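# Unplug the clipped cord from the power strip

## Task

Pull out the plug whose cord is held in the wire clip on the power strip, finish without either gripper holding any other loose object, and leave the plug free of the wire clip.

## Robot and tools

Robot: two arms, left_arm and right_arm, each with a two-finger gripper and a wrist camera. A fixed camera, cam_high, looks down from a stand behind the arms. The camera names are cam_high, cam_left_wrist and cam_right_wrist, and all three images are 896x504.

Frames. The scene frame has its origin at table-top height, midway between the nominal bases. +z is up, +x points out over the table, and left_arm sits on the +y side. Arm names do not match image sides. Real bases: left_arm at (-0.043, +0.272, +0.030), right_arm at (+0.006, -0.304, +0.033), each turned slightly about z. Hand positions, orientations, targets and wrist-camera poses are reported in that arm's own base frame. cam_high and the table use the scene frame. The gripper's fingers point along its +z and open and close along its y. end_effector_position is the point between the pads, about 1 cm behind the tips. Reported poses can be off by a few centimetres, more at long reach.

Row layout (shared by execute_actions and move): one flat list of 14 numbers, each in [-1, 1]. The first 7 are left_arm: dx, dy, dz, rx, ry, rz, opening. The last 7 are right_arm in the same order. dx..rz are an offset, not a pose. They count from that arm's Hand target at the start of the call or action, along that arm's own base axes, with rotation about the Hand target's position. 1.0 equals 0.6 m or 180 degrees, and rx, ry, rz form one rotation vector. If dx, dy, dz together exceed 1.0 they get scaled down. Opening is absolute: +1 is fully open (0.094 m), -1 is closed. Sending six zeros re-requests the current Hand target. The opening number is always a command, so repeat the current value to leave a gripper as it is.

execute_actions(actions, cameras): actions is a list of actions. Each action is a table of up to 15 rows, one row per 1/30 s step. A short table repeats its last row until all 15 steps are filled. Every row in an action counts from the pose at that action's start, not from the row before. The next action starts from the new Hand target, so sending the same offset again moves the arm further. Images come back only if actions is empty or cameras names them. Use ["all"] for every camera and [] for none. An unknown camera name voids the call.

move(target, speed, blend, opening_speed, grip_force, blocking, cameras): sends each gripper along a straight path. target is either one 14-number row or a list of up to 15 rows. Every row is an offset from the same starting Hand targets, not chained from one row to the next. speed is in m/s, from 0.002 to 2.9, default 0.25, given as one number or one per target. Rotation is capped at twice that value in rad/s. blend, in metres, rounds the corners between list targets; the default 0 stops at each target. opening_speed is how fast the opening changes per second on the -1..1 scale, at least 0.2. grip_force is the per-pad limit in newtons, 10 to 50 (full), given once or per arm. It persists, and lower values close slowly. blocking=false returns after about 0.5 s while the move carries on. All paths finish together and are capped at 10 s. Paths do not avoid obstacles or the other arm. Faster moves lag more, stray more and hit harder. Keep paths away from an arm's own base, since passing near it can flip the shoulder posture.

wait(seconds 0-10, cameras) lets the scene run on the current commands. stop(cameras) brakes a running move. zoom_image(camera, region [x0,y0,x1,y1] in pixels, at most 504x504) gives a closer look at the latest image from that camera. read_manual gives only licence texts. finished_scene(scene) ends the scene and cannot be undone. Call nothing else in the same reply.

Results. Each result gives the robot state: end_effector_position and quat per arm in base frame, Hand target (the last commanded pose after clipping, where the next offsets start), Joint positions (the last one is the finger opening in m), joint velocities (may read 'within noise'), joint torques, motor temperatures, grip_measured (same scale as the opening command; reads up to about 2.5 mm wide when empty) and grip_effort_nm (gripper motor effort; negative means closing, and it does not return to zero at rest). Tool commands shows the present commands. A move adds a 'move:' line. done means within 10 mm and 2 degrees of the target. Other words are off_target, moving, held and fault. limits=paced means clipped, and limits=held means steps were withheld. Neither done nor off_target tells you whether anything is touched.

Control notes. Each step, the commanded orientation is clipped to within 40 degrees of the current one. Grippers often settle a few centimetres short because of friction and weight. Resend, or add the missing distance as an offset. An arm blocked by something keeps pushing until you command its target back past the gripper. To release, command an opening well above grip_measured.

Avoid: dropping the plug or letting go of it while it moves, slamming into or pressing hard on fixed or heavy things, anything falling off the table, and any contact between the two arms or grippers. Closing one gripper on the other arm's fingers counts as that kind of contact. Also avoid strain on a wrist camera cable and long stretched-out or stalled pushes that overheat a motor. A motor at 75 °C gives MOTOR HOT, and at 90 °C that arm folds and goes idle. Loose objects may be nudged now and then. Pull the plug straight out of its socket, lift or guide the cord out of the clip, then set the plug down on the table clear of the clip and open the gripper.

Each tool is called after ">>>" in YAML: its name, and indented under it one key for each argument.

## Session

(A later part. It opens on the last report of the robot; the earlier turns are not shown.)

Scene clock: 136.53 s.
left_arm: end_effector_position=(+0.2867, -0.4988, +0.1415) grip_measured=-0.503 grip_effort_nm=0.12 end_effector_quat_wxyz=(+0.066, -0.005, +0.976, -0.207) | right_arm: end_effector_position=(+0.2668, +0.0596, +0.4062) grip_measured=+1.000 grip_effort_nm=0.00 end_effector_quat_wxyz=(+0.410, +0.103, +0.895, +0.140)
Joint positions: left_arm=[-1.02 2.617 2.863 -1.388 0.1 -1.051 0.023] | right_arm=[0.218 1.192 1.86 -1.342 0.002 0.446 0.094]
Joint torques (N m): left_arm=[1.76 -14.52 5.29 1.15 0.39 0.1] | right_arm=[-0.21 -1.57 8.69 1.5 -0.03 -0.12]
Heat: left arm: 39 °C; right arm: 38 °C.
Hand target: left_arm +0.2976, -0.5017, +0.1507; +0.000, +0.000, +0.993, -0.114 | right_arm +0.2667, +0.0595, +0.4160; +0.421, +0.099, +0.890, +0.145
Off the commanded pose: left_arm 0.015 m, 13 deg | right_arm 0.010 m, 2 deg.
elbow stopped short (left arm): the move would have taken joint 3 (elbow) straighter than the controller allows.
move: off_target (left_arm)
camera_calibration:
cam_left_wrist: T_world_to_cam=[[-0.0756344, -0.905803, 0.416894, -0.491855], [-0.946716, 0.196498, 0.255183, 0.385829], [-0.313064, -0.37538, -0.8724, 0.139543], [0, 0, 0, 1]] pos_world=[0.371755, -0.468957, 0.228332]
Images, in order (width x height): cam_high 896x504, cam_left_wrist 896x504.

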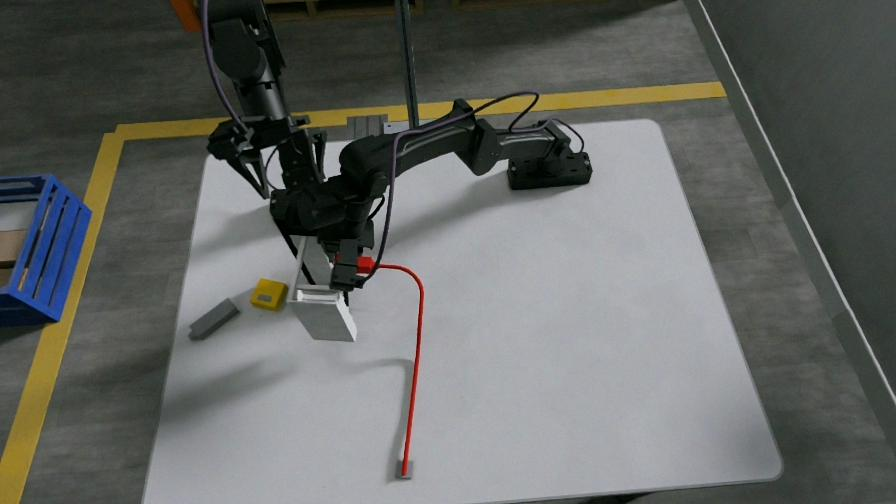

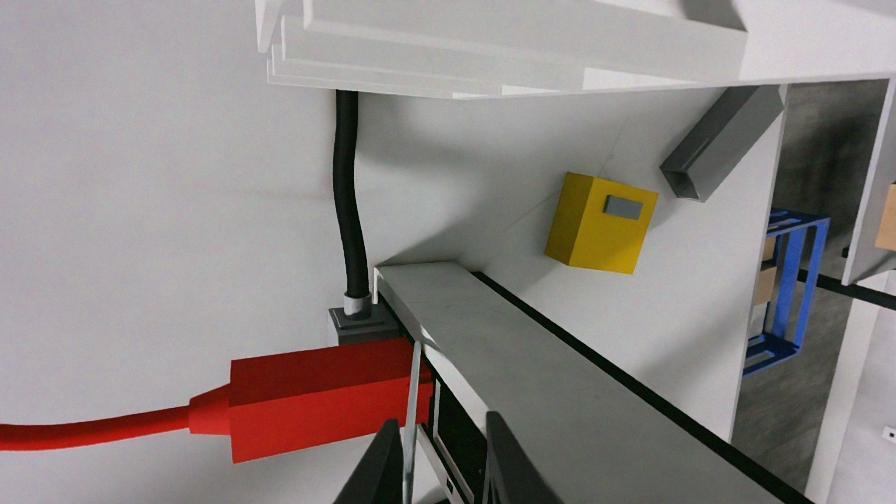

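>>> move:
  target:
    - [0.0,0.03,0.08,-0.08,0,0,-0.4,0,0,0,0,0,0,1]
    - [0.0,0.2,0.12,-0.1,0,0,-0.4,0,0,0,0,0,0,1]
  cameras: ["cam_left_wrist","cam_high"]
  speed: 0.15
  blend: [0.01,0]

>>> zoom_image:
  camera: "cam_high"
  region: [290, 190, 440, 320]

Scene clock: 139.23 s.
left_arm: end_effector_position=(+0.2834, -0.4984, +0.1469) grip_measured=-0.403 grip_effort_nm=0.13 end_effector_quat_wxyz=(+0.047, -0.001, +0.974, -0.221) | right_arm: end_effector_position=(+0.2668, +0.0596, +0.4062) grip_measured=+1.000 grip_effort_nm=0.00 end_effector_quat_wxyz=(+0.410, +0.103, +0.895, +0.140)
Joint positions: left_arm=[-1.008 2.608 2.863 -1.395 0.152 -1.043 0.028] | right_arm=[0.218 1.192 1.86 -1.342 0.002 0.446 0.094]
Joint torques (N m): left_arm=[0.08 -13.76 5 0.91 0.04 -0.05] | right_arm=[-0.31 -1.32 8.66 1.53 -0.01 -0.12]
Heat: left arm: 39 °C; right arm: 38 °C.
Hand target: left_arm +0.2848, -0.4983, +0.1470; +0.049, -0.002, +0.974, -0.221 (not the last commanded pose) | right_arm +0.2667, +0.0595, +0.4160; +0.421, +0.099, +0.890, +0.145
Off the commanded pose: left_arm 0.140 m, 8 deg | right_arm 0.010 m, 2 deg.
elbow stopped short (left arm): the move would have taken joint 3 (elbow) straighter than the controller allows.
move: held (left_arm; a check stopped the path); path passed 0 of 2 targets; limits=held
pose unreachable (left arm): on one or more control steps of this call, first in action 0 (counted from 0), this arm could not follow its commanded pose, so it was not sent that pose on those steps. It may still have moved: this result reports where it is.
cause: moving toward the commanded pose would bring a part of the arm too close to another arm (this arm's wrist (the part past joint 4) and the right arm's fingers, 38 mm apart when this arm was first held).
camera_calibration:
cam_left_wrist: T_world_to_cam=[[-0.0759886, -0.893232, 0.443129, -0.491571], [-0.933494, 0.219925, 0.283234, 0.385042], [-0.350449, -0.392136, -0.850538, 0.142337], [0, 0, 0, 1]] pos_world=[0.371962, -0.467952, 0.229835]
Images, in order (width x height): cam_high 896x504, cam_left_wrist 896x504.

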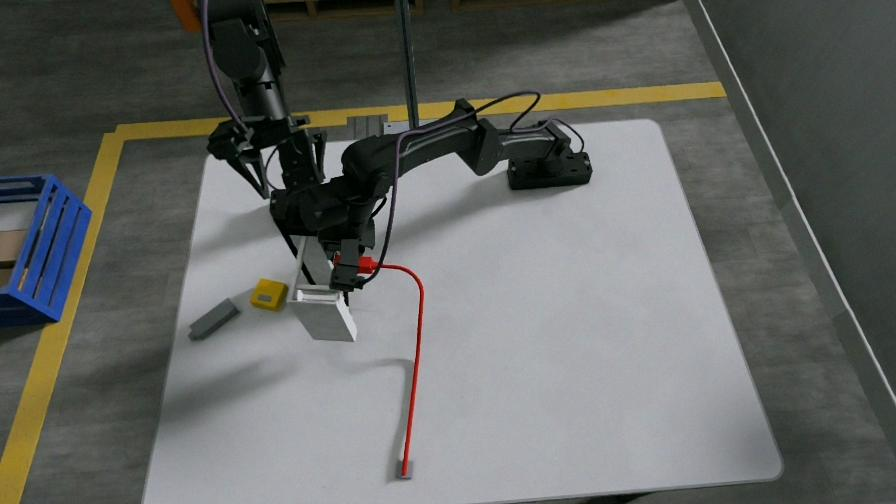

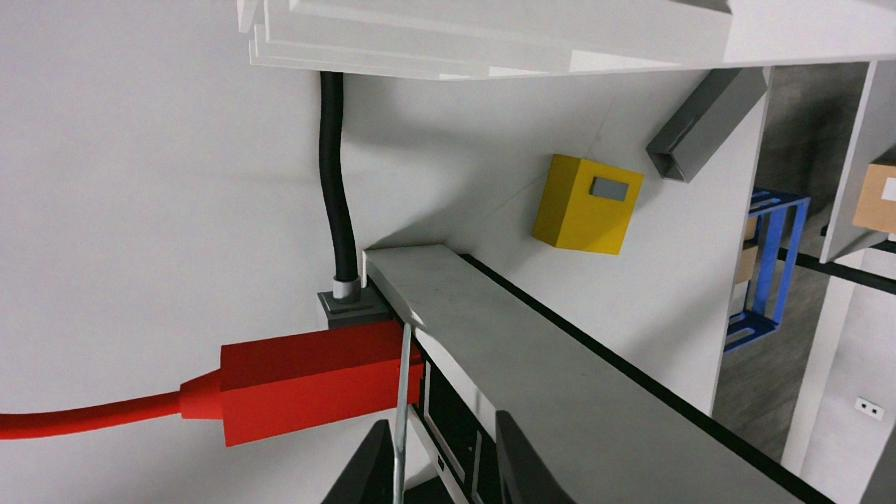

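Scaled by 3.360 from the camera's 896x504 image, which has a finer 1280x720 frame.

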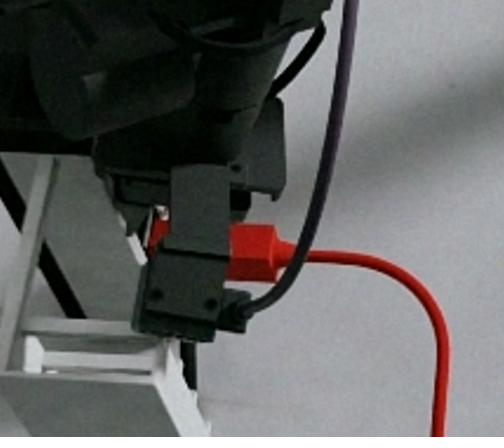

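Right arm is in the way. Move it up and away.

>>> move:
  target: [0,0,0,0,0,0,-0.4,-0.03,-0.1,0.15,0,0,0,1]
  cameras: []

>>> move:
  target:
    - [0.0,0.03,0.07,0,0,0,-0.4,0,0,0,0,0,0,1]
    - [0.0,0.2,0.1,0,0,0,-0.4,0,0,0,0,0,0,1]
  cameras: ["all"]
  speed: 0.15
  blend: [0.01,0]

>>> zoom_image:
  camera: "cam_high"
  region: [290, 190, 440, 320]

Scene clock: 142.17 s.
left_arm: end_effector_position=(+0.2834, -0.4984, +0.1469) grip_measured=-0.403 grip_effort_nm=0.13 end_effector_quat_wxyz=(+0.047, -0.001, +0.974, -0.221) | right_arm: end_effector_position=(+0.2488, -0.0013, +0.5028) grip_measured=+1.000 grip_effort_nm=0.00 end_effector_quat_wxyz=(+0.503, +0.113, +0.844, +0.144)
Joint positions: left_arm=[-1.008 2.608 2.863 -1.395 0.152 -1.043 0.028] | right_arm=[-0.278 1.348 2.399 -1.558 -0.375 0.211 0.094]
Joint torques (N m): left_arm=[0.03 -13.78 4.96 0.9 0.04 -0.04] | right_arm=[-0.46 -1.31 4.44 1.61 -0.21 -0.08]
Heat: left arm: 39 °C; right arm: 38 °C.
Hand target: left_arm +0.2848, -0.4983, +0.1470; +0.049, -0.002, +0.974, -0.221 | right_arm +0.2487, -0.0005, +0.5059; +0.421, +0.099, +0.890, +0.145
Off the commanded pose: left_arm 0.001 m, 0 deg | right_arm 0.003 m, 11 deg.
joint read past its limit (right arm) — joint 4 (wrist pitch), lower limit.
joint sent to its limit (right arm) — joint 4 (wrist pitch), lower limit. The joint targets are off in orientation, not in position.
move: off_target (right_arm)
No camera images: "cameras" was empty.

Scene clock: 144.17 s.
left_arm: end_effector_position=(+0.2852, -0.3771, +0.1903) grip_measured=-0.403 grip_effort_nm=0.13 end_effector_quat_wxyz=(+0.034, -0.010, +0.979, -0.202) | right_arm: end_effector_position=(+0.2488, -0.0013, +0.5028) grip_measured=+1.000 grip_effort_nm=0.00 end_effector_quat_wxyz=(+0.503, +0.113, +0.844, +0.144)
Joint positions: left_arm=[-0.845 2.055 2.092 -1.252 0.211 -0.903 0.028] | right_arm=[-0.278 1.348 2.399 -1.558 -0.375 0.211 0.094]
Joint torques (N m): left_arm=[-0.14 -13.48 5.09 0.95 0.13 0.07] | right_arm=[-0.38 -1.14 4.46 1.62 -0.23 -0.08]
Heat: left arm: 39 °C; right arm: 38 °C.
Hand target: left_arm +0.2848, -0.3783, +0.2071; +0.049, -0.002, +0.974, -0.221 | right_arm +0.2489, -0.0003, +0.5053; +0.507, +0.107, +0.843, +0.146 (not the last commanded pose)
Off the commanded pose: left_arm 0.017 m, 3 deg | right_arm 0.003 m, 11 deg.
elbow stopped short (left arm): the move would have taken joint 3 (elbow) straighter than the controller allows.
joint read past its limit (right arm) — joint 4 (wrist pitch), lower limit.
move: off_target (left_arm, right_arm)
camera_calibration:
cam_left_wrist: T_world_to_cam=[[-0.0515837, -0.910178, 0.410993, -0.409454], [-0.926917, 0.19681, 0.319515, 0.330254], [-0.371704, -0.364475, -0.853812, 0.244595], [0, 0, 0, 1]] pos_world=[0.375914, -0.348524, 0.2716]
cam_right_wrist: T_world_to_cam=[[-0.105652, -0.925799, -0.362951, 0.205041], [-0.816296, 0.289188, -0.500031, 0.503076], [0.56789, 0.243446, -0.786279, 0.362713], [0, 0, 0, 1]] pos_world=[0.226341, -0.0439577, 0.611167]

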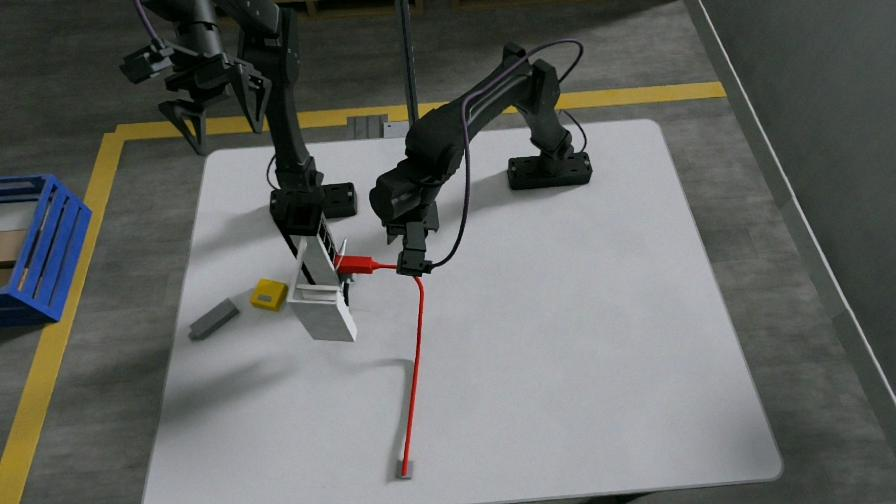

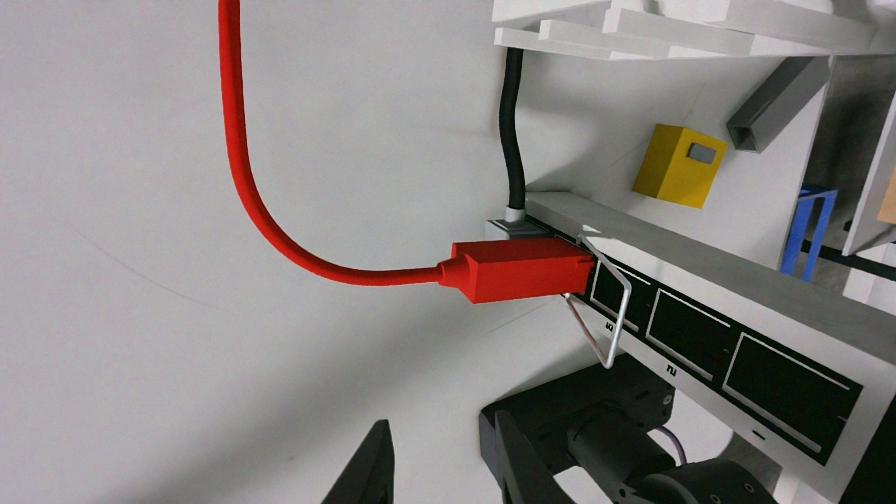

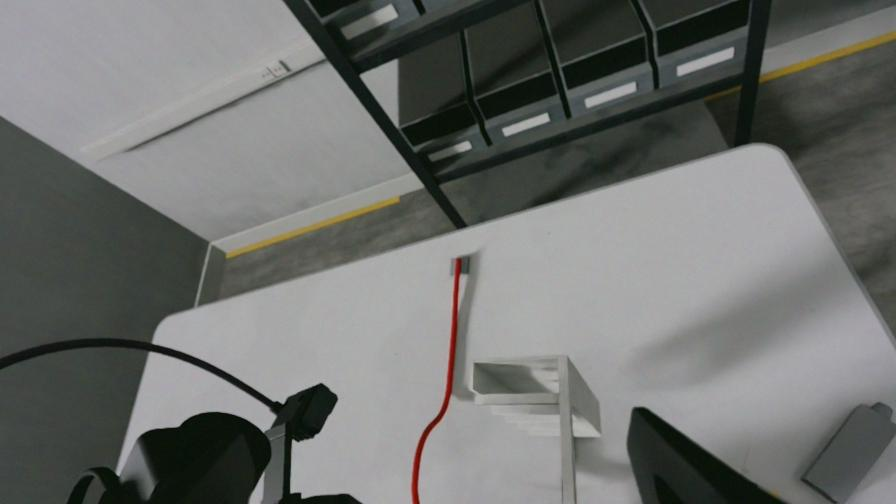

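Scaled by 3.360 from the camera's 896x504 image, which has a finer 1280x720 frame.

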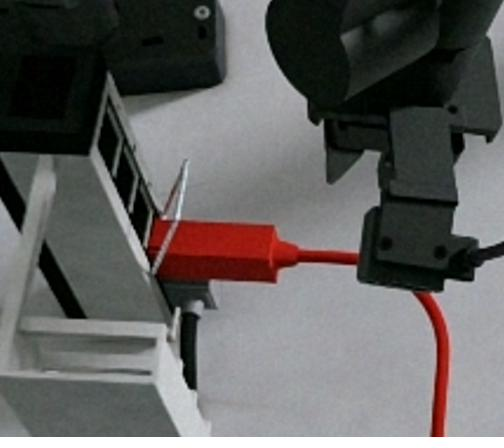

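>>> move:
  target: [-0.03,-0.02,-0.12,-0.083,-0.284,-0.407,0.0,0,0,0,0,0,0,1]
  cameras: ["cam_left_wrist"]
  speed: 0.4

Scene clock: 154.00 s.
left_arm: end_effector_position=(+0.2647, -0.3871, +0.1263) grip_measured=-0.003 grip_effort_nm=0.12 end_effector_quat_wxyz=(+0.283, +0.639, +0.653, -0.292) | right_arm: end_effector_position=(+0.2488, -0.0013, +0.5028) grip_measured=+1.000 grip_effort_nm=0.00 end_effector_quat_wxyz=(+0.503, +0.113, +0.844, +0.144)
Joint positions: left_arm=[-0.765 1.81 1.28 -0.389 0.568 0.587 0.047] | right_arm=[-0.278 1.348 2.399 -1.558 -0.375 0.211 0.094]
Joint torques (N m): left_arm=[0.35 -9.37 5.72 1.36 0.49 0.1] | right_arm=[-0.5 -1.03 4.26 1.65 -0.18 -0.13]
Heat: left arm: 39 °C; right arm: 39 °C.
Hand target: left_arm +0.2667, -0.3903, +0.1349; +0.298, +0.641, +0.641, -0.299 | right_arm +0.2489, -0.0003, +0.5053; +0.507, +0.107, +0.843, +0.146
Off the commanded pose: left_arm 0.010 m, 2 deg | right_arm 0.003 m, 1 deg.
joint read past its limit (right arm) — joint 4 (wrist pitch), lower limit.
move: done
camera_calibration:
cam_left_wrist: T_world_to_cam=[[-0.999212, 0.0390815, -0.00694148, 0.277773], [0.0388176, 0.925583, -0.376548, 0.448042], [-0.00829113, -0.376521, -0.926371, 0.0870235], [0, 0, 0, 1]] pos_world=[0.260884, -0.39279, 0.251254]
Images, in order (width x height): cam_left_wrist 896x504.

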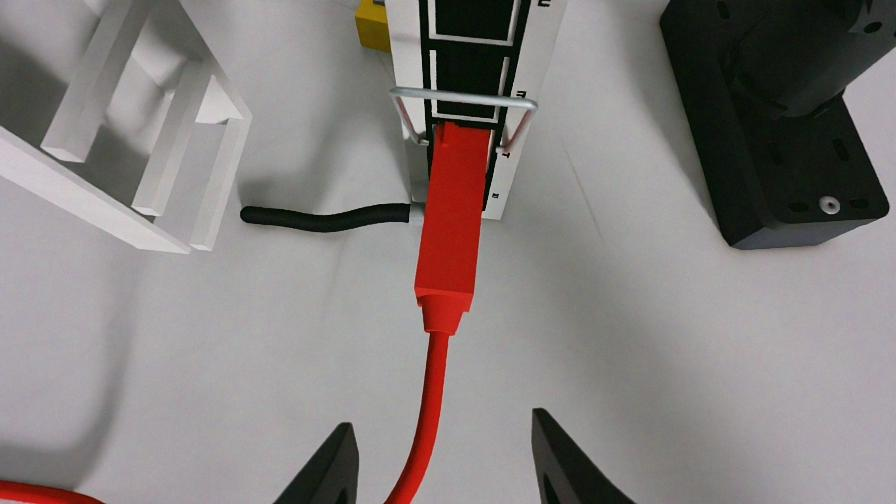

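>>> move:
  target:
    - [0.0,-0.08,-0.06,0,0,0,0.0,0,0,0,0,0,0,1]
    - [-0.002,-0.138,-0.103,0,0,0,0.0,0,0,0,0,0,0,1]
  cameras: ["cam_left_wrist","cam_high"]
  speed: 0.12
  blend: [0.01,0]

>>> zoom_image:
  camera: "cam_left_wrist"
  region: [250, 250, 610, 504]

Scene clock: 157.50 s.
left_arm: end_effector_position=(+0.2591, -0.4623, +0.0610) grip_measured=-0.003 grip_effort_nm=0.12 end_effector_quat_wxyz=(+0.277, +0.642, +0.652, -0.294) | right_arm: end_effector_position=(+0.2488, -0.0013, +0.5028) grip_measured=+1.000 grip_effort_nm=0.00 end_effector_quat_wxyz=(+0.503, +0.113, +0.844, +0.144)
Joint positions: left_arm=[-0.901 2.084 1.383 -0.169 0.49 0.472 0.047] | right_arm=[-0.278 1.348 2.399 -1.558 -0.375 0.211 0.094]
Joint torques (N m): left_arm=[-0.2 -10.55 7.8 1.43 0.26 -0.01] | right_arm=[-0.42 -1.44 4.19 1.61 -0.18 -0.09]
Heat: left arm: 39 °C; right arm: 39 °C.
Hand target: left_arm +0.2656, -0.4731, +0.0733; +0.298, +0.641, +0.641, -0.299 | right_arm +0.2489, -0.0003, +0.5053; +0.507, +0.107, +0.843, +0.146
Off the commanded pose: left_arm 0.017 m, 3 deg | right_arm 0.003 m, 1 deg.
joint read past its limit (right arm) — joint 4 (wrist pitch), lower limit.
move: off_target (left_arm)
camera_calibration:
cam_left_wrist: T_world_to_cam=[[-0.998785, 0.0492674, 0.0012823, 0.278693], [0.0452682, 0.927376, -0.371383, 0.492234], [-0.0194862, -0.370873, -0.928479, 0.0037967], [0, 0, 0, 1]] pos_world=[0.256146, -0.468809, 0.185975]
Images, in order (width x height): cam_high 896x504, cam_left_wrist 896x504.

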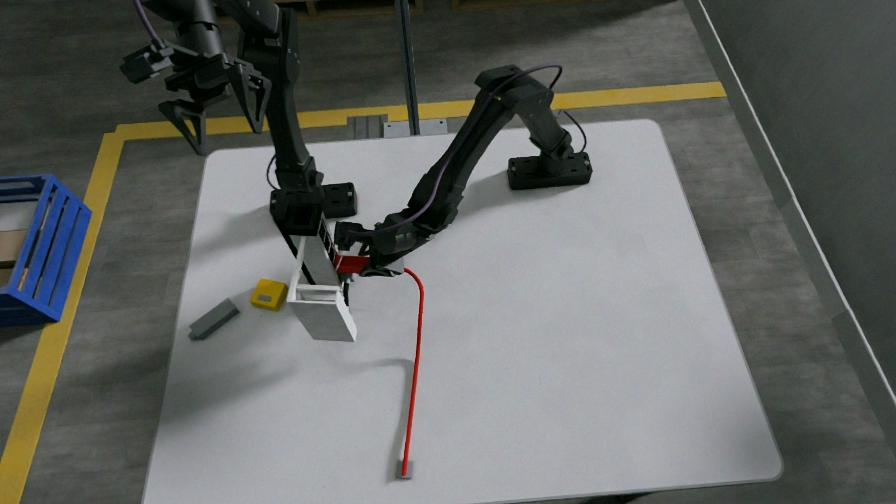

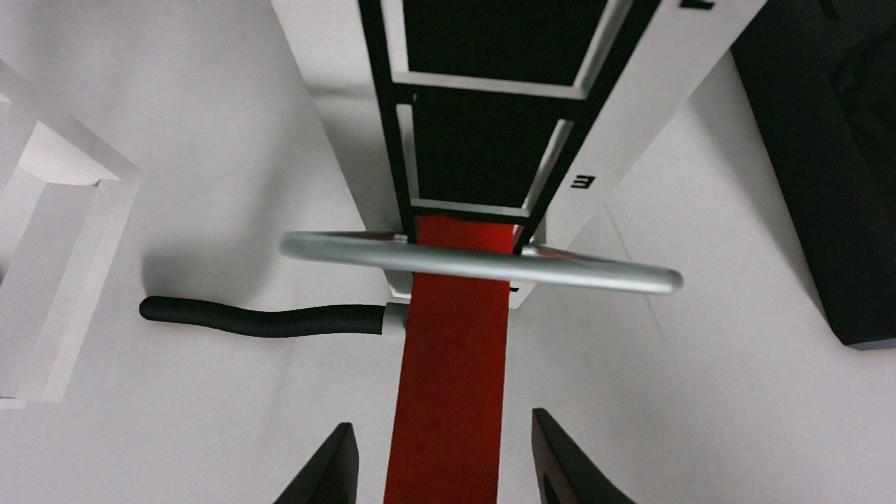

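Scaled by 1.400 from the camera's 896x504 image, which has a finer 1280x720 frame.

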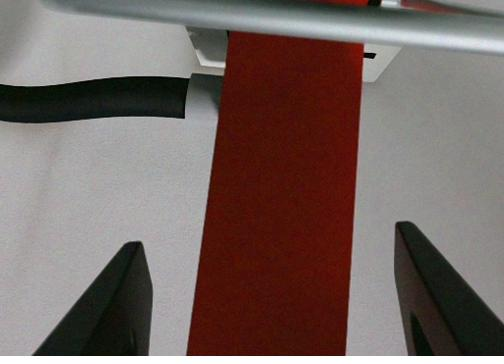

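>>> move:
  target: [0.0,0,0,0,0,0,-0.7,0,0,0,0,0,0,1]
  cameras: []
  opening_speed: 0.7

>>> move:
  target: [0.0,0.09,0,0,0,0,-0.7,0,0,0,0,0,0,1]
  cameras: ["cam_left_wrist","cam_high"]
  speed: 0.08

Scene clock: 160.17 s.
left_arm: end_effector_position=(+0.2587, -0.4621, +0.0608) grip_measured=-0.459 grip_effort_nm=-1.03 end_effector_quat_wxyz=(+0.277, +0.646, +0.648, -0.292) | right_arm: end_effector_position=(+0.2488, -0.0013, +0.5028) grip_measured=+1.000 grip_effort_nm=-0.01 end_effector_quat_wxyz=(+0.503, +0.113, +0.844, +0.144)
Joint positions: left_arm=[-0.901 2.084 1.383 -0.172 0.491 0.484 0.025] | right_arm=[-0.278 1.348 2.399 -1.558 -0.375 0.211 0.094]
Joint torques (N m): left_arm=[-0.13 -10.5 7.84 1.44 0.26 -0.18] | right_arm=[-0.57 -1.13 4.26 1.61 -0.23 -0.11]
Heat: left arm: 39 °C; right arm: 40 °C.
Hand target: left_arm +0.2657, -0.4731, +0.0733; +0.298, +0.641, +0.641, -0.299 | right_arm +0.2489, -0.0003, +0.5053; +0.507, +0.107, +0.843, +0.146
Off the commanded pose: left_arm 0.018 m, 3 deg | right_arm 0.003 m, 1 deg.
joint read past its limit (right arm) — joint 4 (wrist pitch), lower limit.
move: off_target (left_arm)
No camera images: "cameras" was empty.

Scene clock: 161.27 s.
left_arm: end_effector_position=(+0.2574, -0.4480, +0.0597) grip_measured=-0.487 grip_effort_nm=-1.04 end_effector_quat_wxyz=(+0.313, +0.650, +0.620, -0.309) | right_arm: end_effector_position=(+0.2488, -0.0013, +0.5028) grip_measured=+1.000 grip_effort_nm=-0.01 end_effector_quat_wxyz=(+0.503, +0.113, +0.844, +0.144)
Joint positions: left_arm=[-0.869 2.036 1.237 -0.003 0.547 0.523 0.024] | right_arm=[-0.278 1.348 2.399 -1.558 -0.375 0.211 0.094]
Joint torques (N m): left_arm=[3.96 -16.57 3.63 0.34 0.25 0.17] | right_arm=[-0.35 -1.11 4.34 1.66 -0.18 -0.09]
Heat: left arm: 39 °C; right arm: 40 °C.
Hand target: left_arm +0.2657, -0.4191, +0.0732; +0.298, +0.641, +0.641, -0.299 | right_arm +0.2489, -0.0003, +0.5053; +0.507, +0.107, +0.843, +0.146
Off the commanded pose: left_arm 0.033 m, 3 deg | right_arm 0.003 m, 1 deg.
joint read past its limit (right arm) — joint 4 (wrist pitch), lower limit.
move: off_target (left_arm)
camera_calibration:
cam_left_wrist: T_world_to_cam=[[-0.994841, 0.0860115, -0.0537923, 0.295008], [0.100952, 0.891669, -0.441289, 0.452354], [0.010009, -0.444443, -0.895751, -0.034666], [0, 0, 0, 1]] pos_world=[0.248167, -0.444131, 0.184436]
Images, in order (width x height): cam_high 896x504, cam_left_wrist 896x504.

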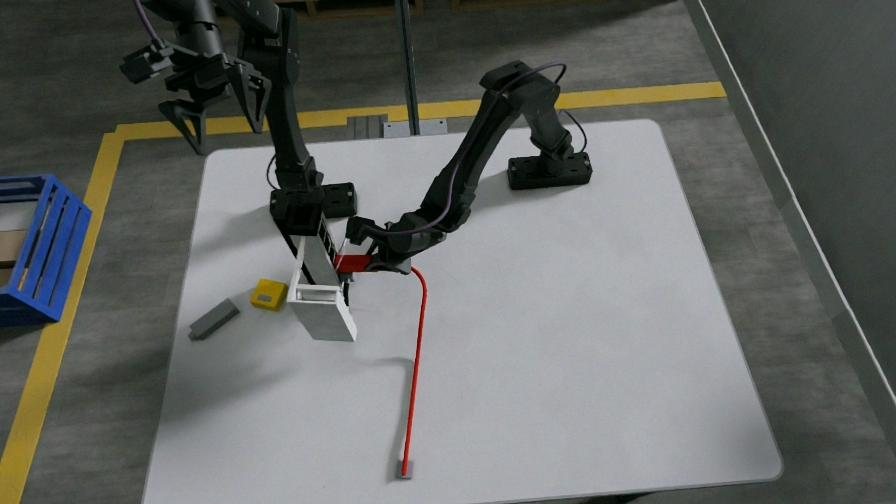

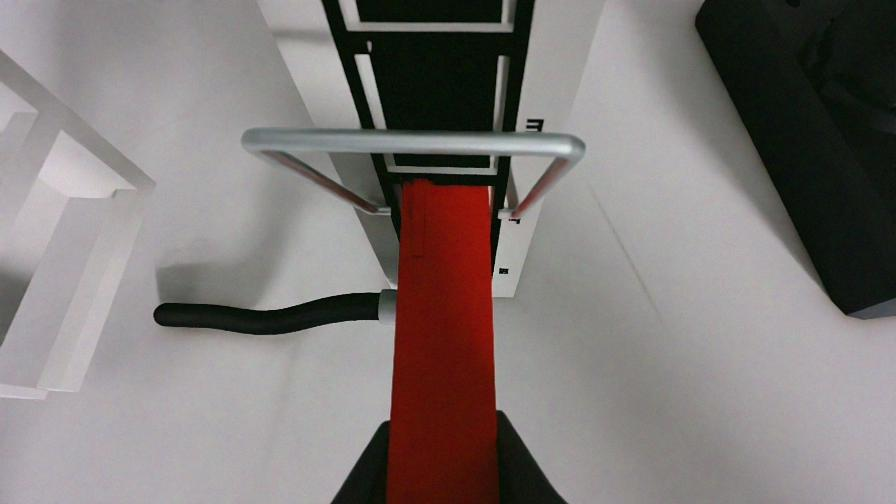

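>>> move:
  target: [-0.01,0.07,0,0,0,0,-0.8,0,0,0,0,0,0,1]
  cameras: ["cam_left_wrist","cam_high"]
  speed: 0.06

Scene clock: 163.63 s.
left_arm: end_effector_position=(+0.2610, -0.3726, +0.0491) grip_measured=-0.488 grip_effort_nm=-1.05 end_effector_quat_wxyz=(+0.275, +0.639, +0.659, -0.286) | right_arm: end_effector_position=(+0.2488, -0.0013, +0.5028) grip_measured=+1.000 grip_effort_nm=0.00 end_effector_quat_wxyz=(+0.503, +0.113, +0.844, +0.144)
Joint positions: left_arm=[-0.748 1.896 1.073 -0.125 0.565 0.605 0.024] | right_arm=[-0.278 1.348 2.399 -1.558 -0.375 0.211 0.094]
Joint torques (N m): left_arm=[0.02 -12.97 4.92 1.17 0.6 0] | right_arm=[-0.55 -0.87 4.41 1.57 -0.22 -0.11]
Heat: left arm: 39 °C; right arm: 40 °C.
Hand target: left_arm +0.2597, -0.3771, +0.0734; +0.298, +0.641, +0.641, -0.299 | right_arm +0.2489, -0.0003, +0.5053; +0.507, +0.107, +0.843, +0.146
Off the commanded pose: left_arm 0.025 m, 4 deg | right_arm 0.003 m, 1 deg.
joint read past its limit (right arm) — joint 4 (wrist pitch), lower limit.
move: off_target (left_arm)
camera_calibration:
cam_left_wrist: T_world_to_cam=[[-0.999458, 0.0329179, 0.00024418, 0.270366], [0.0306639, 0.933668, -0.356823, 0.409881], [-0.0119739, -0.356623, -0.934172, 0.0296653], [0, 0, 0, 1]] pos_world=[0.258007, -0.381013, 0.173902]
Images, in order (width x height): cam_high 896x504, cam_left_wrist 896x504.

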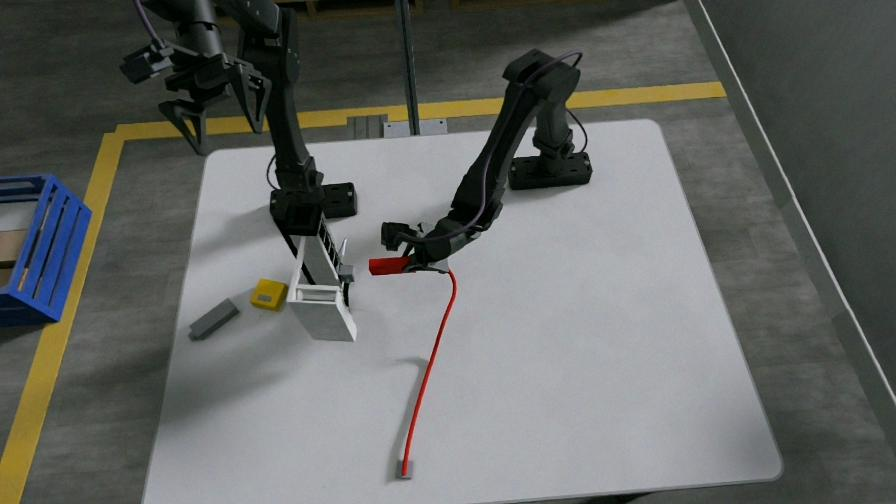

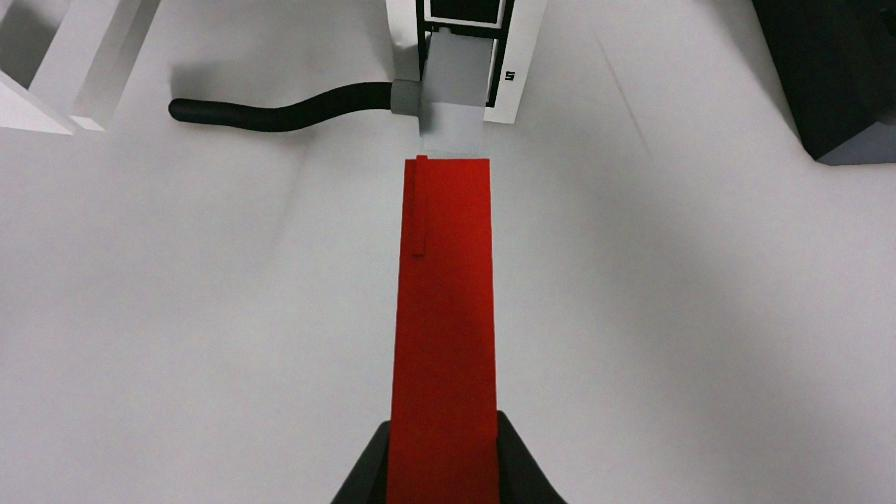

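>>> move:
  target:
    - [0.0,0.06,0,0,0,0,-0.8,0,0,0,0,0,0,1]
    - [0.0,0.08,-0.09,0,0,0,-0.8,0,0,0,0,0,0,1]
  cameras: ["cam_left_wrist","cam_high"]
  speed: 0.1
  blend: [0.01,0]

>>> zoom_image:
  camera: "cam_high"
  region: [340, 190, 490, 320]

Scene clock: 167.80 s.
left_arm: end_effector_position=(+0.2612, -0.3258, +0.0143) grip_measured=-0.488 grip_effort_nm=-1.04 end_effector_quat_wxyz=(+0.292, +0.642, +0.650, -0.285) | right_arm: end_effector_position=(+0.2488, -0.0013, +0.5028) grip_measured=+1.000 grip_effort_nm=-0.01 end_effector_quat_wxyz=(+0.503, +0.113, +0.844, +0.144)
Joint positions: left_arm=[-0.64 1.888 0.872 0.045 0.629 0.717 0.024] | right_arm=[-0.278 1.348 2.399 -1.558 -0.375 0.211 0.094]
Joint torques (N m): left_arm=[0.2 -8.18 4.3 1.17 0.66 -0.03] | right_arm=[-0.53 -1.22 4.49 1.64 -0.22 -0.13]
Heat: left arm: 39 °C; right arm: 40 °C.
Hand target: left_arm +0.2596, -0.3290, +0.0192; +0.298, +0.641, +0.641, -0.299 | right_arm +0.2489, -0.0003, +0.5053; +0.507, +0.107, +0.843, +0.146
Off the commanded pose: left_arm 0.006 m, 2 deg | right_arm 0.003 m, 1 deg.
joint read past its limit (right arm) — joint 4 (wrist pitch), lower limit.
move: done
camera_calibration:
cam_left_wrist: T_world_to_cam=[[-0.998775, 0.0379561, -0.0317553, 0.271026], [0.0471631, 0.924415, -0.37846, 0.346795], [0.0149902, -0.379494, -0.925073, -0.000801629], [0, 0, 0, 1]] pos_world=[0.25435, -0.331174, 0.139113]
Images, in order (width x height): cam_high 896x504, cam_left_wrist 896x504.

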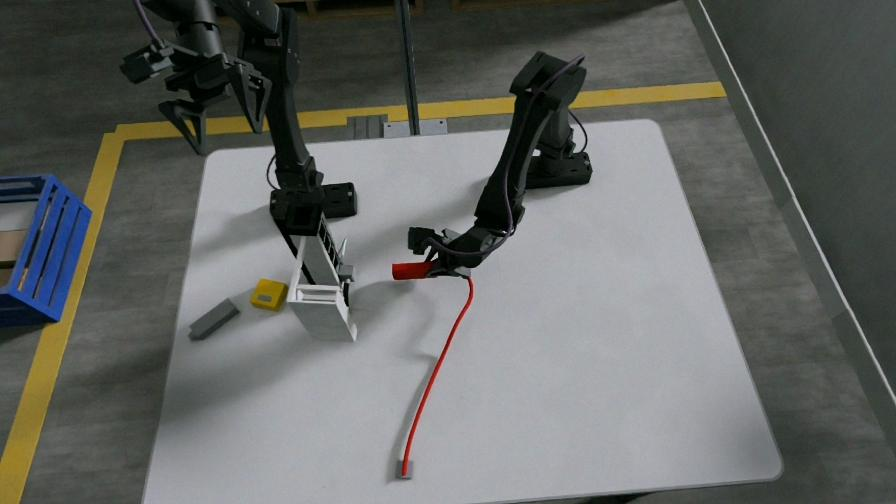

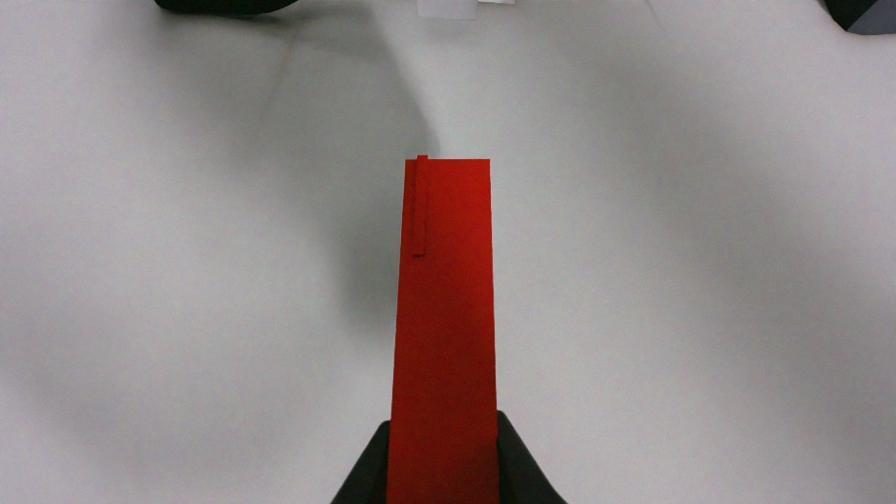

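Scaled by 3.360 from the camera's 896x504 image, which has a finer 1280x720 frame.

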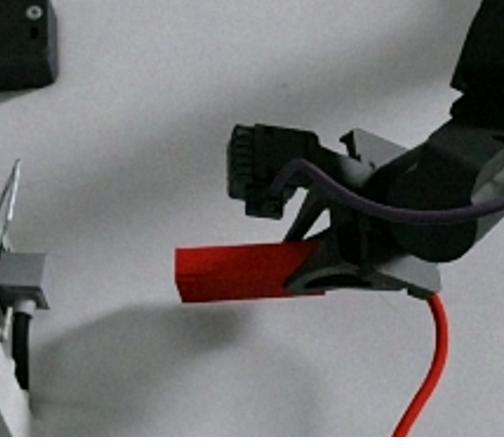

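Lower to contact, release, retreat.

>>> move:
  target: [0.0,0.0,-0.065,0,0,0,-0.8,0,0,0,0,0,0,1]
  cameras: ["cam_left_wrist","cam_high"]
  speed: 0.04

>>> zoom_image:
  camera: "cam_high"
  region: [340, 190, 490, 320]

Scene clock: 169.97 s.
left_arm: end_effector_position=(+0.2639, -0.3340, -0.0038) grip_measured=-0.488 grip_effort_nm=-1.04 end_effector_quat_wxyz=(+0.316, +0.643, +0.630, -0.301) | right_arm: end_effector_position=(+0.2488, -0.0013, +0.5028) grip_measured=+1.000 grip_effort_nm=0.00 end_effector_quat_wxyz=(+0.503, +0.113, +0.844, +0.144)
Joint positions: left_arm=[-0.637 1.98 0.843 0.22 0.675 0.718 0.024] | right_arm=[-0.278 1.348 2.399 -1.558 -0.375 0.211 0.094]
Joint torques (N m): left_arm=[-0.08 -6.06 3.29 1.1 0.15 -0.04] | right_arm=[-0.42 -1.06 4.18 1.6 -0.22 -0.1]
Heat: left arm: 38 °C; right arm: 40 °C.
Hand target: left_arm +0.2596, -0.3291, -0.0198; +0.298, +0.641, +0.641, -0.299 | right_arm +0.2489, -0.0003, +0.5053; +0.507, +0.107, +0.843, +0.146
Off the commanded pose: left_arm 0.017 m, 2 deg | right_arm 0.003 m, 1 deg.
joint read past its limit (right arm) — joint 4 (wrist pitch), lower limit.
move: off_target (left_arm)
camera_calibration:
cam_left_wrist: T_world_to_cam=[[-0.996687, 0.0584148, -0.0565983, 0.279535], [0.0772507, 0.897623, -0.433941, 0.3302], [0.0254554, -0.436875, -0.899162, -0.0425498], [0, 0, 0, 1]] pos_world=[0.254184, -0.331313, 0.120849]
Images, in order (width x height): cam_high 896x504, cam_left_wrist 896x504.

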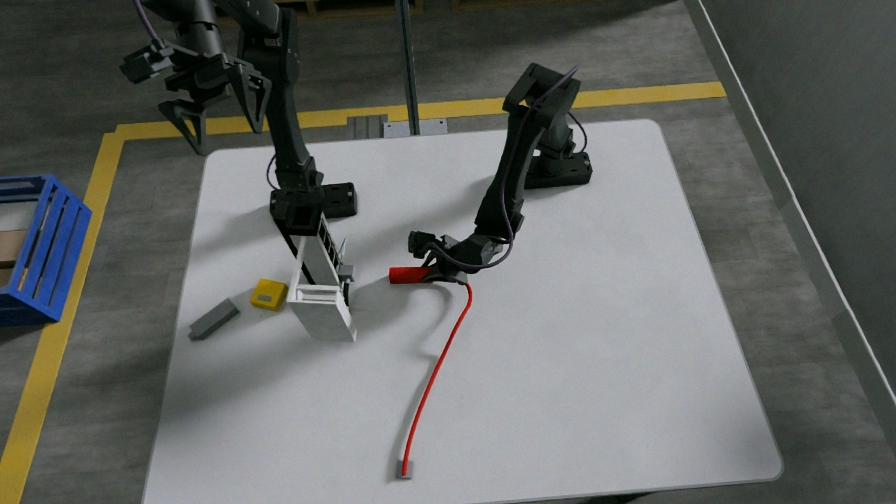

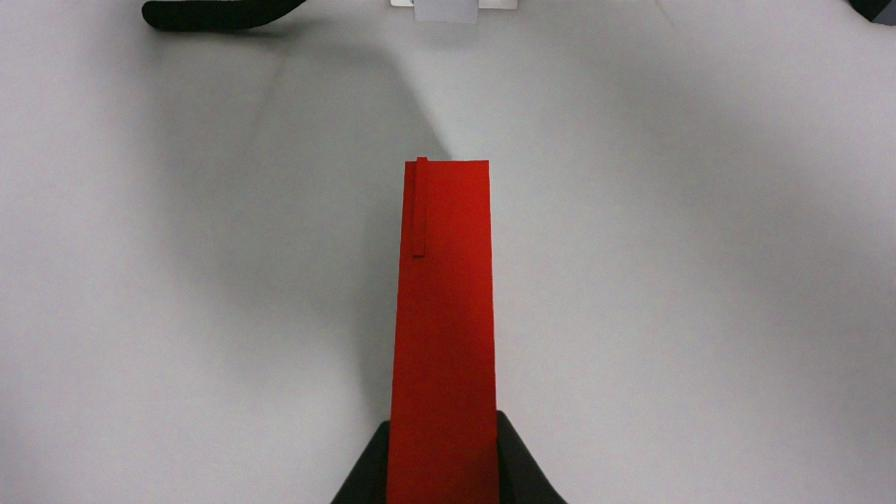

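Scaled by 3.360 from the camera's 896x504 image, which has a finer 1280x720 frame.

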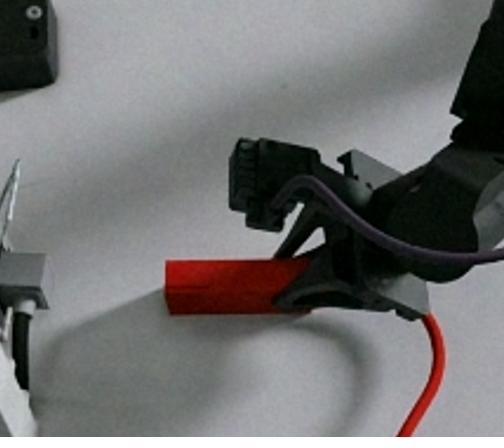

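>>> move:
  target: [0.0,0.0,-0.03,0.06,0,0,-0.8,0,0,0,0,0,0,1]
  cameras: ["cam_high"]
  speed: 0.04

>>> zoom_image:
  camera: "cam_high"
  region: [340, 190, 490, 320]

Scene clock: 175.37 s.
left_arm: end_effector_position=(+0.2648, -0.3378, -0.0058) grip_measured=-0.488 grip_effort_nm=-1.04 end_effector_quat_wxyz=(+0.280, +0.661, +0.641, -0.273) | right_arm: end_effector_position=(+0.2488, -0.0013, +0.5028) grip_measured=+1.000 grip_effort_nm=0.00 end_effector_quat_wxyz=(+0.503, +0.113, +0.844, +0.144)
Joint positions: left_arm=[-0.668 1.98 0.932 0.045 0.603 0.752 0.024] | right_arm=[-0.278 1.348 2.399 -1.558 -0.375 0.211 0.094]
Joint torques (N m): left_arm=[-2.03 -5.11 4.55 0.64 -0.74 0.04] | right_arm=[-0.29 -0.83 4.59 1.6 -0.21 -0.13]
Motor temperatures (°C): left_arm=[27 37 38 34 27 28 28] | right_arm=[28 29 36 41 27 27 25]
Heat: left arm: 38 °C; right arm: 41 °C.
Hand target: left_arm +0.2595, -0.3291, -0.0378; +0.236, +0.666, +0.666, -0.237 | right_arm +0.2489, -0.0003, +0.5053; +0.507, +0.107, +0.843, +0.146
Off the commanded pose: left_arm 0.034 m, 7 deg | right_arm 0.003 m, 1 deg.
joint read past its limit (right arm) — joint 4 (wrist pitch), lower limit.
move: off_target (left_arm)
Images, in order (width x height): cam_high 896x504.

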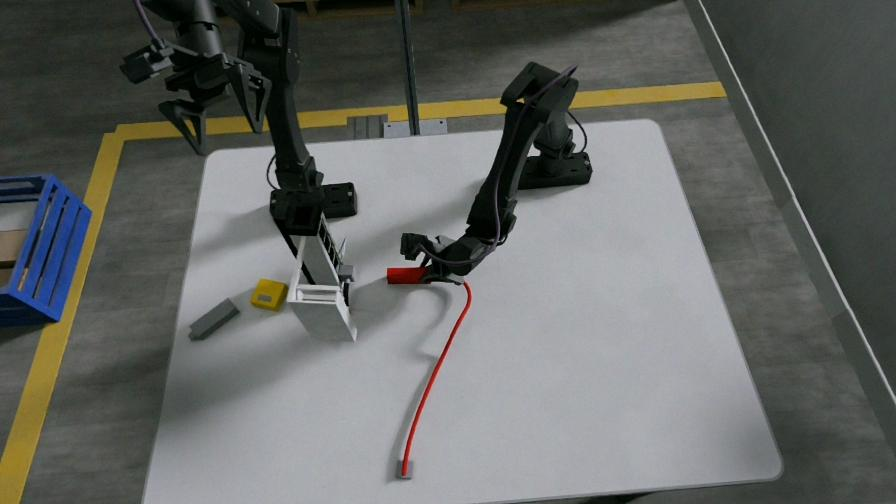

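Scaled by 3.360 from the camera's 896x504 image, which has a finer 1280x720 frame.

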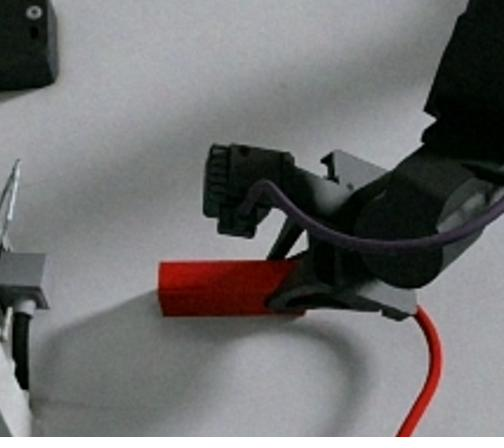

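>>> move:
  target:
    - [0.0,0.0,0.025,0,0,0,-0.8,0,0,0,0,0,0,1]
    - [0.0,0.0,0.026,0,0,0,0.1,0,0,0,0,0,0,1]
    - [0.0,0.12,0.2,0,0,0,0.1,0,0,0,0,0,0,1]
  cameras: ["cam_high","cam_left_wrist"]
  speed: 0.1
  opening_speed: 0.6

Scene clock: 181.33 s.
left_arm: end_effector_position=(+0.2534, -0.2504, +0.0627) grip_measured=+0.097 grip_effort_nm=0.12 end_effector_quat_wxyz=(+0.209, +0.663, +0.681, -0.233) | right_arm: end_effector_position=(+0.2488, -0.0013, +0.5028) grip_measured=+1.000 grip_effort_nm=-0.01 end_effector_quat_wxyz=(+0.503, +0.113, +0.844, +0.144)
Joint positions: left_arm=[-0.511 1.664 0.986 -0.571 0.558 0.94 0.052] | right_arm=[-0.278 1.348 2.399 -1.558 -0.375 0.211 0.094]
Joint torques (N m): left_arm=[0.23 -9.13 6.98 0.74 0.57 0.04] | right_arm=[-0.49 -1.26 4.42 1.63 -0.22 -0.13]
Heat: left arm: 38 °C; right arm: 41 °C.
Hand target: left_arm +0.2596, -0.2570, +0.0822; +0.236, +0.666, +0.666, -0.237 | right_arm +0.2489, -0.0003, +0.5053; +0.507, +0.107, +0.843, +0.146
Off the commanded pose: left_arm 0.021 m, 4 deg | right_arm 0.003 m, 1 deg.
joint read past its limit (right arm) — joint 4 (wrist pitch), lower limit.
move: off_target (left_arm); target 2's new opening was sent with left_arm's hand 0.020 m and 6 deg from that target
camera_calibration:
cam_left_wrist: T_world_to_cam=[[-0.998737, 0.0437786, 0.0246371, 0.259769], [0.0384841, 0.982005, -0.184895, 0.300257], [-0.0322882, -0.183713, -0.982449, 0.137351], [0, 0, 0, 1]] pos_world=[0.25232, -0.280993, 0.184057]
Images, in order (width x height): cam_high 896x504, cam_left_wrist 896x504.

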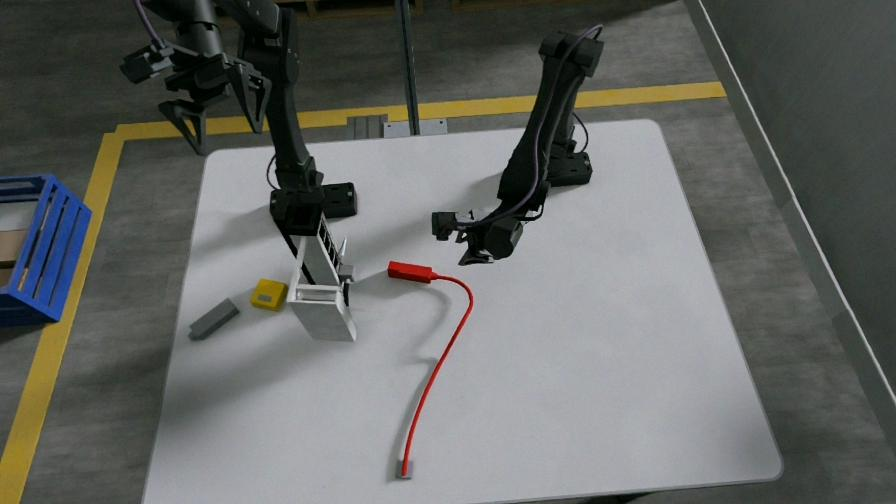

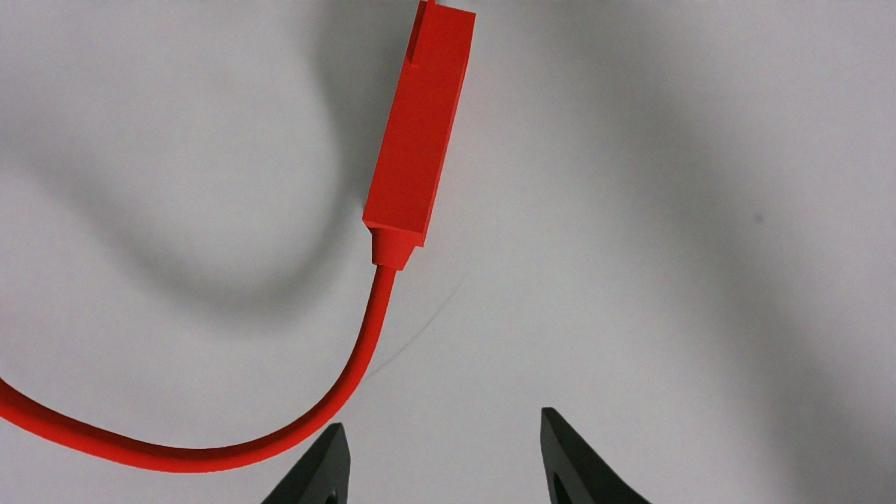

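>>> finished_scene:
  scene: 1

The scene is finished: the task was done.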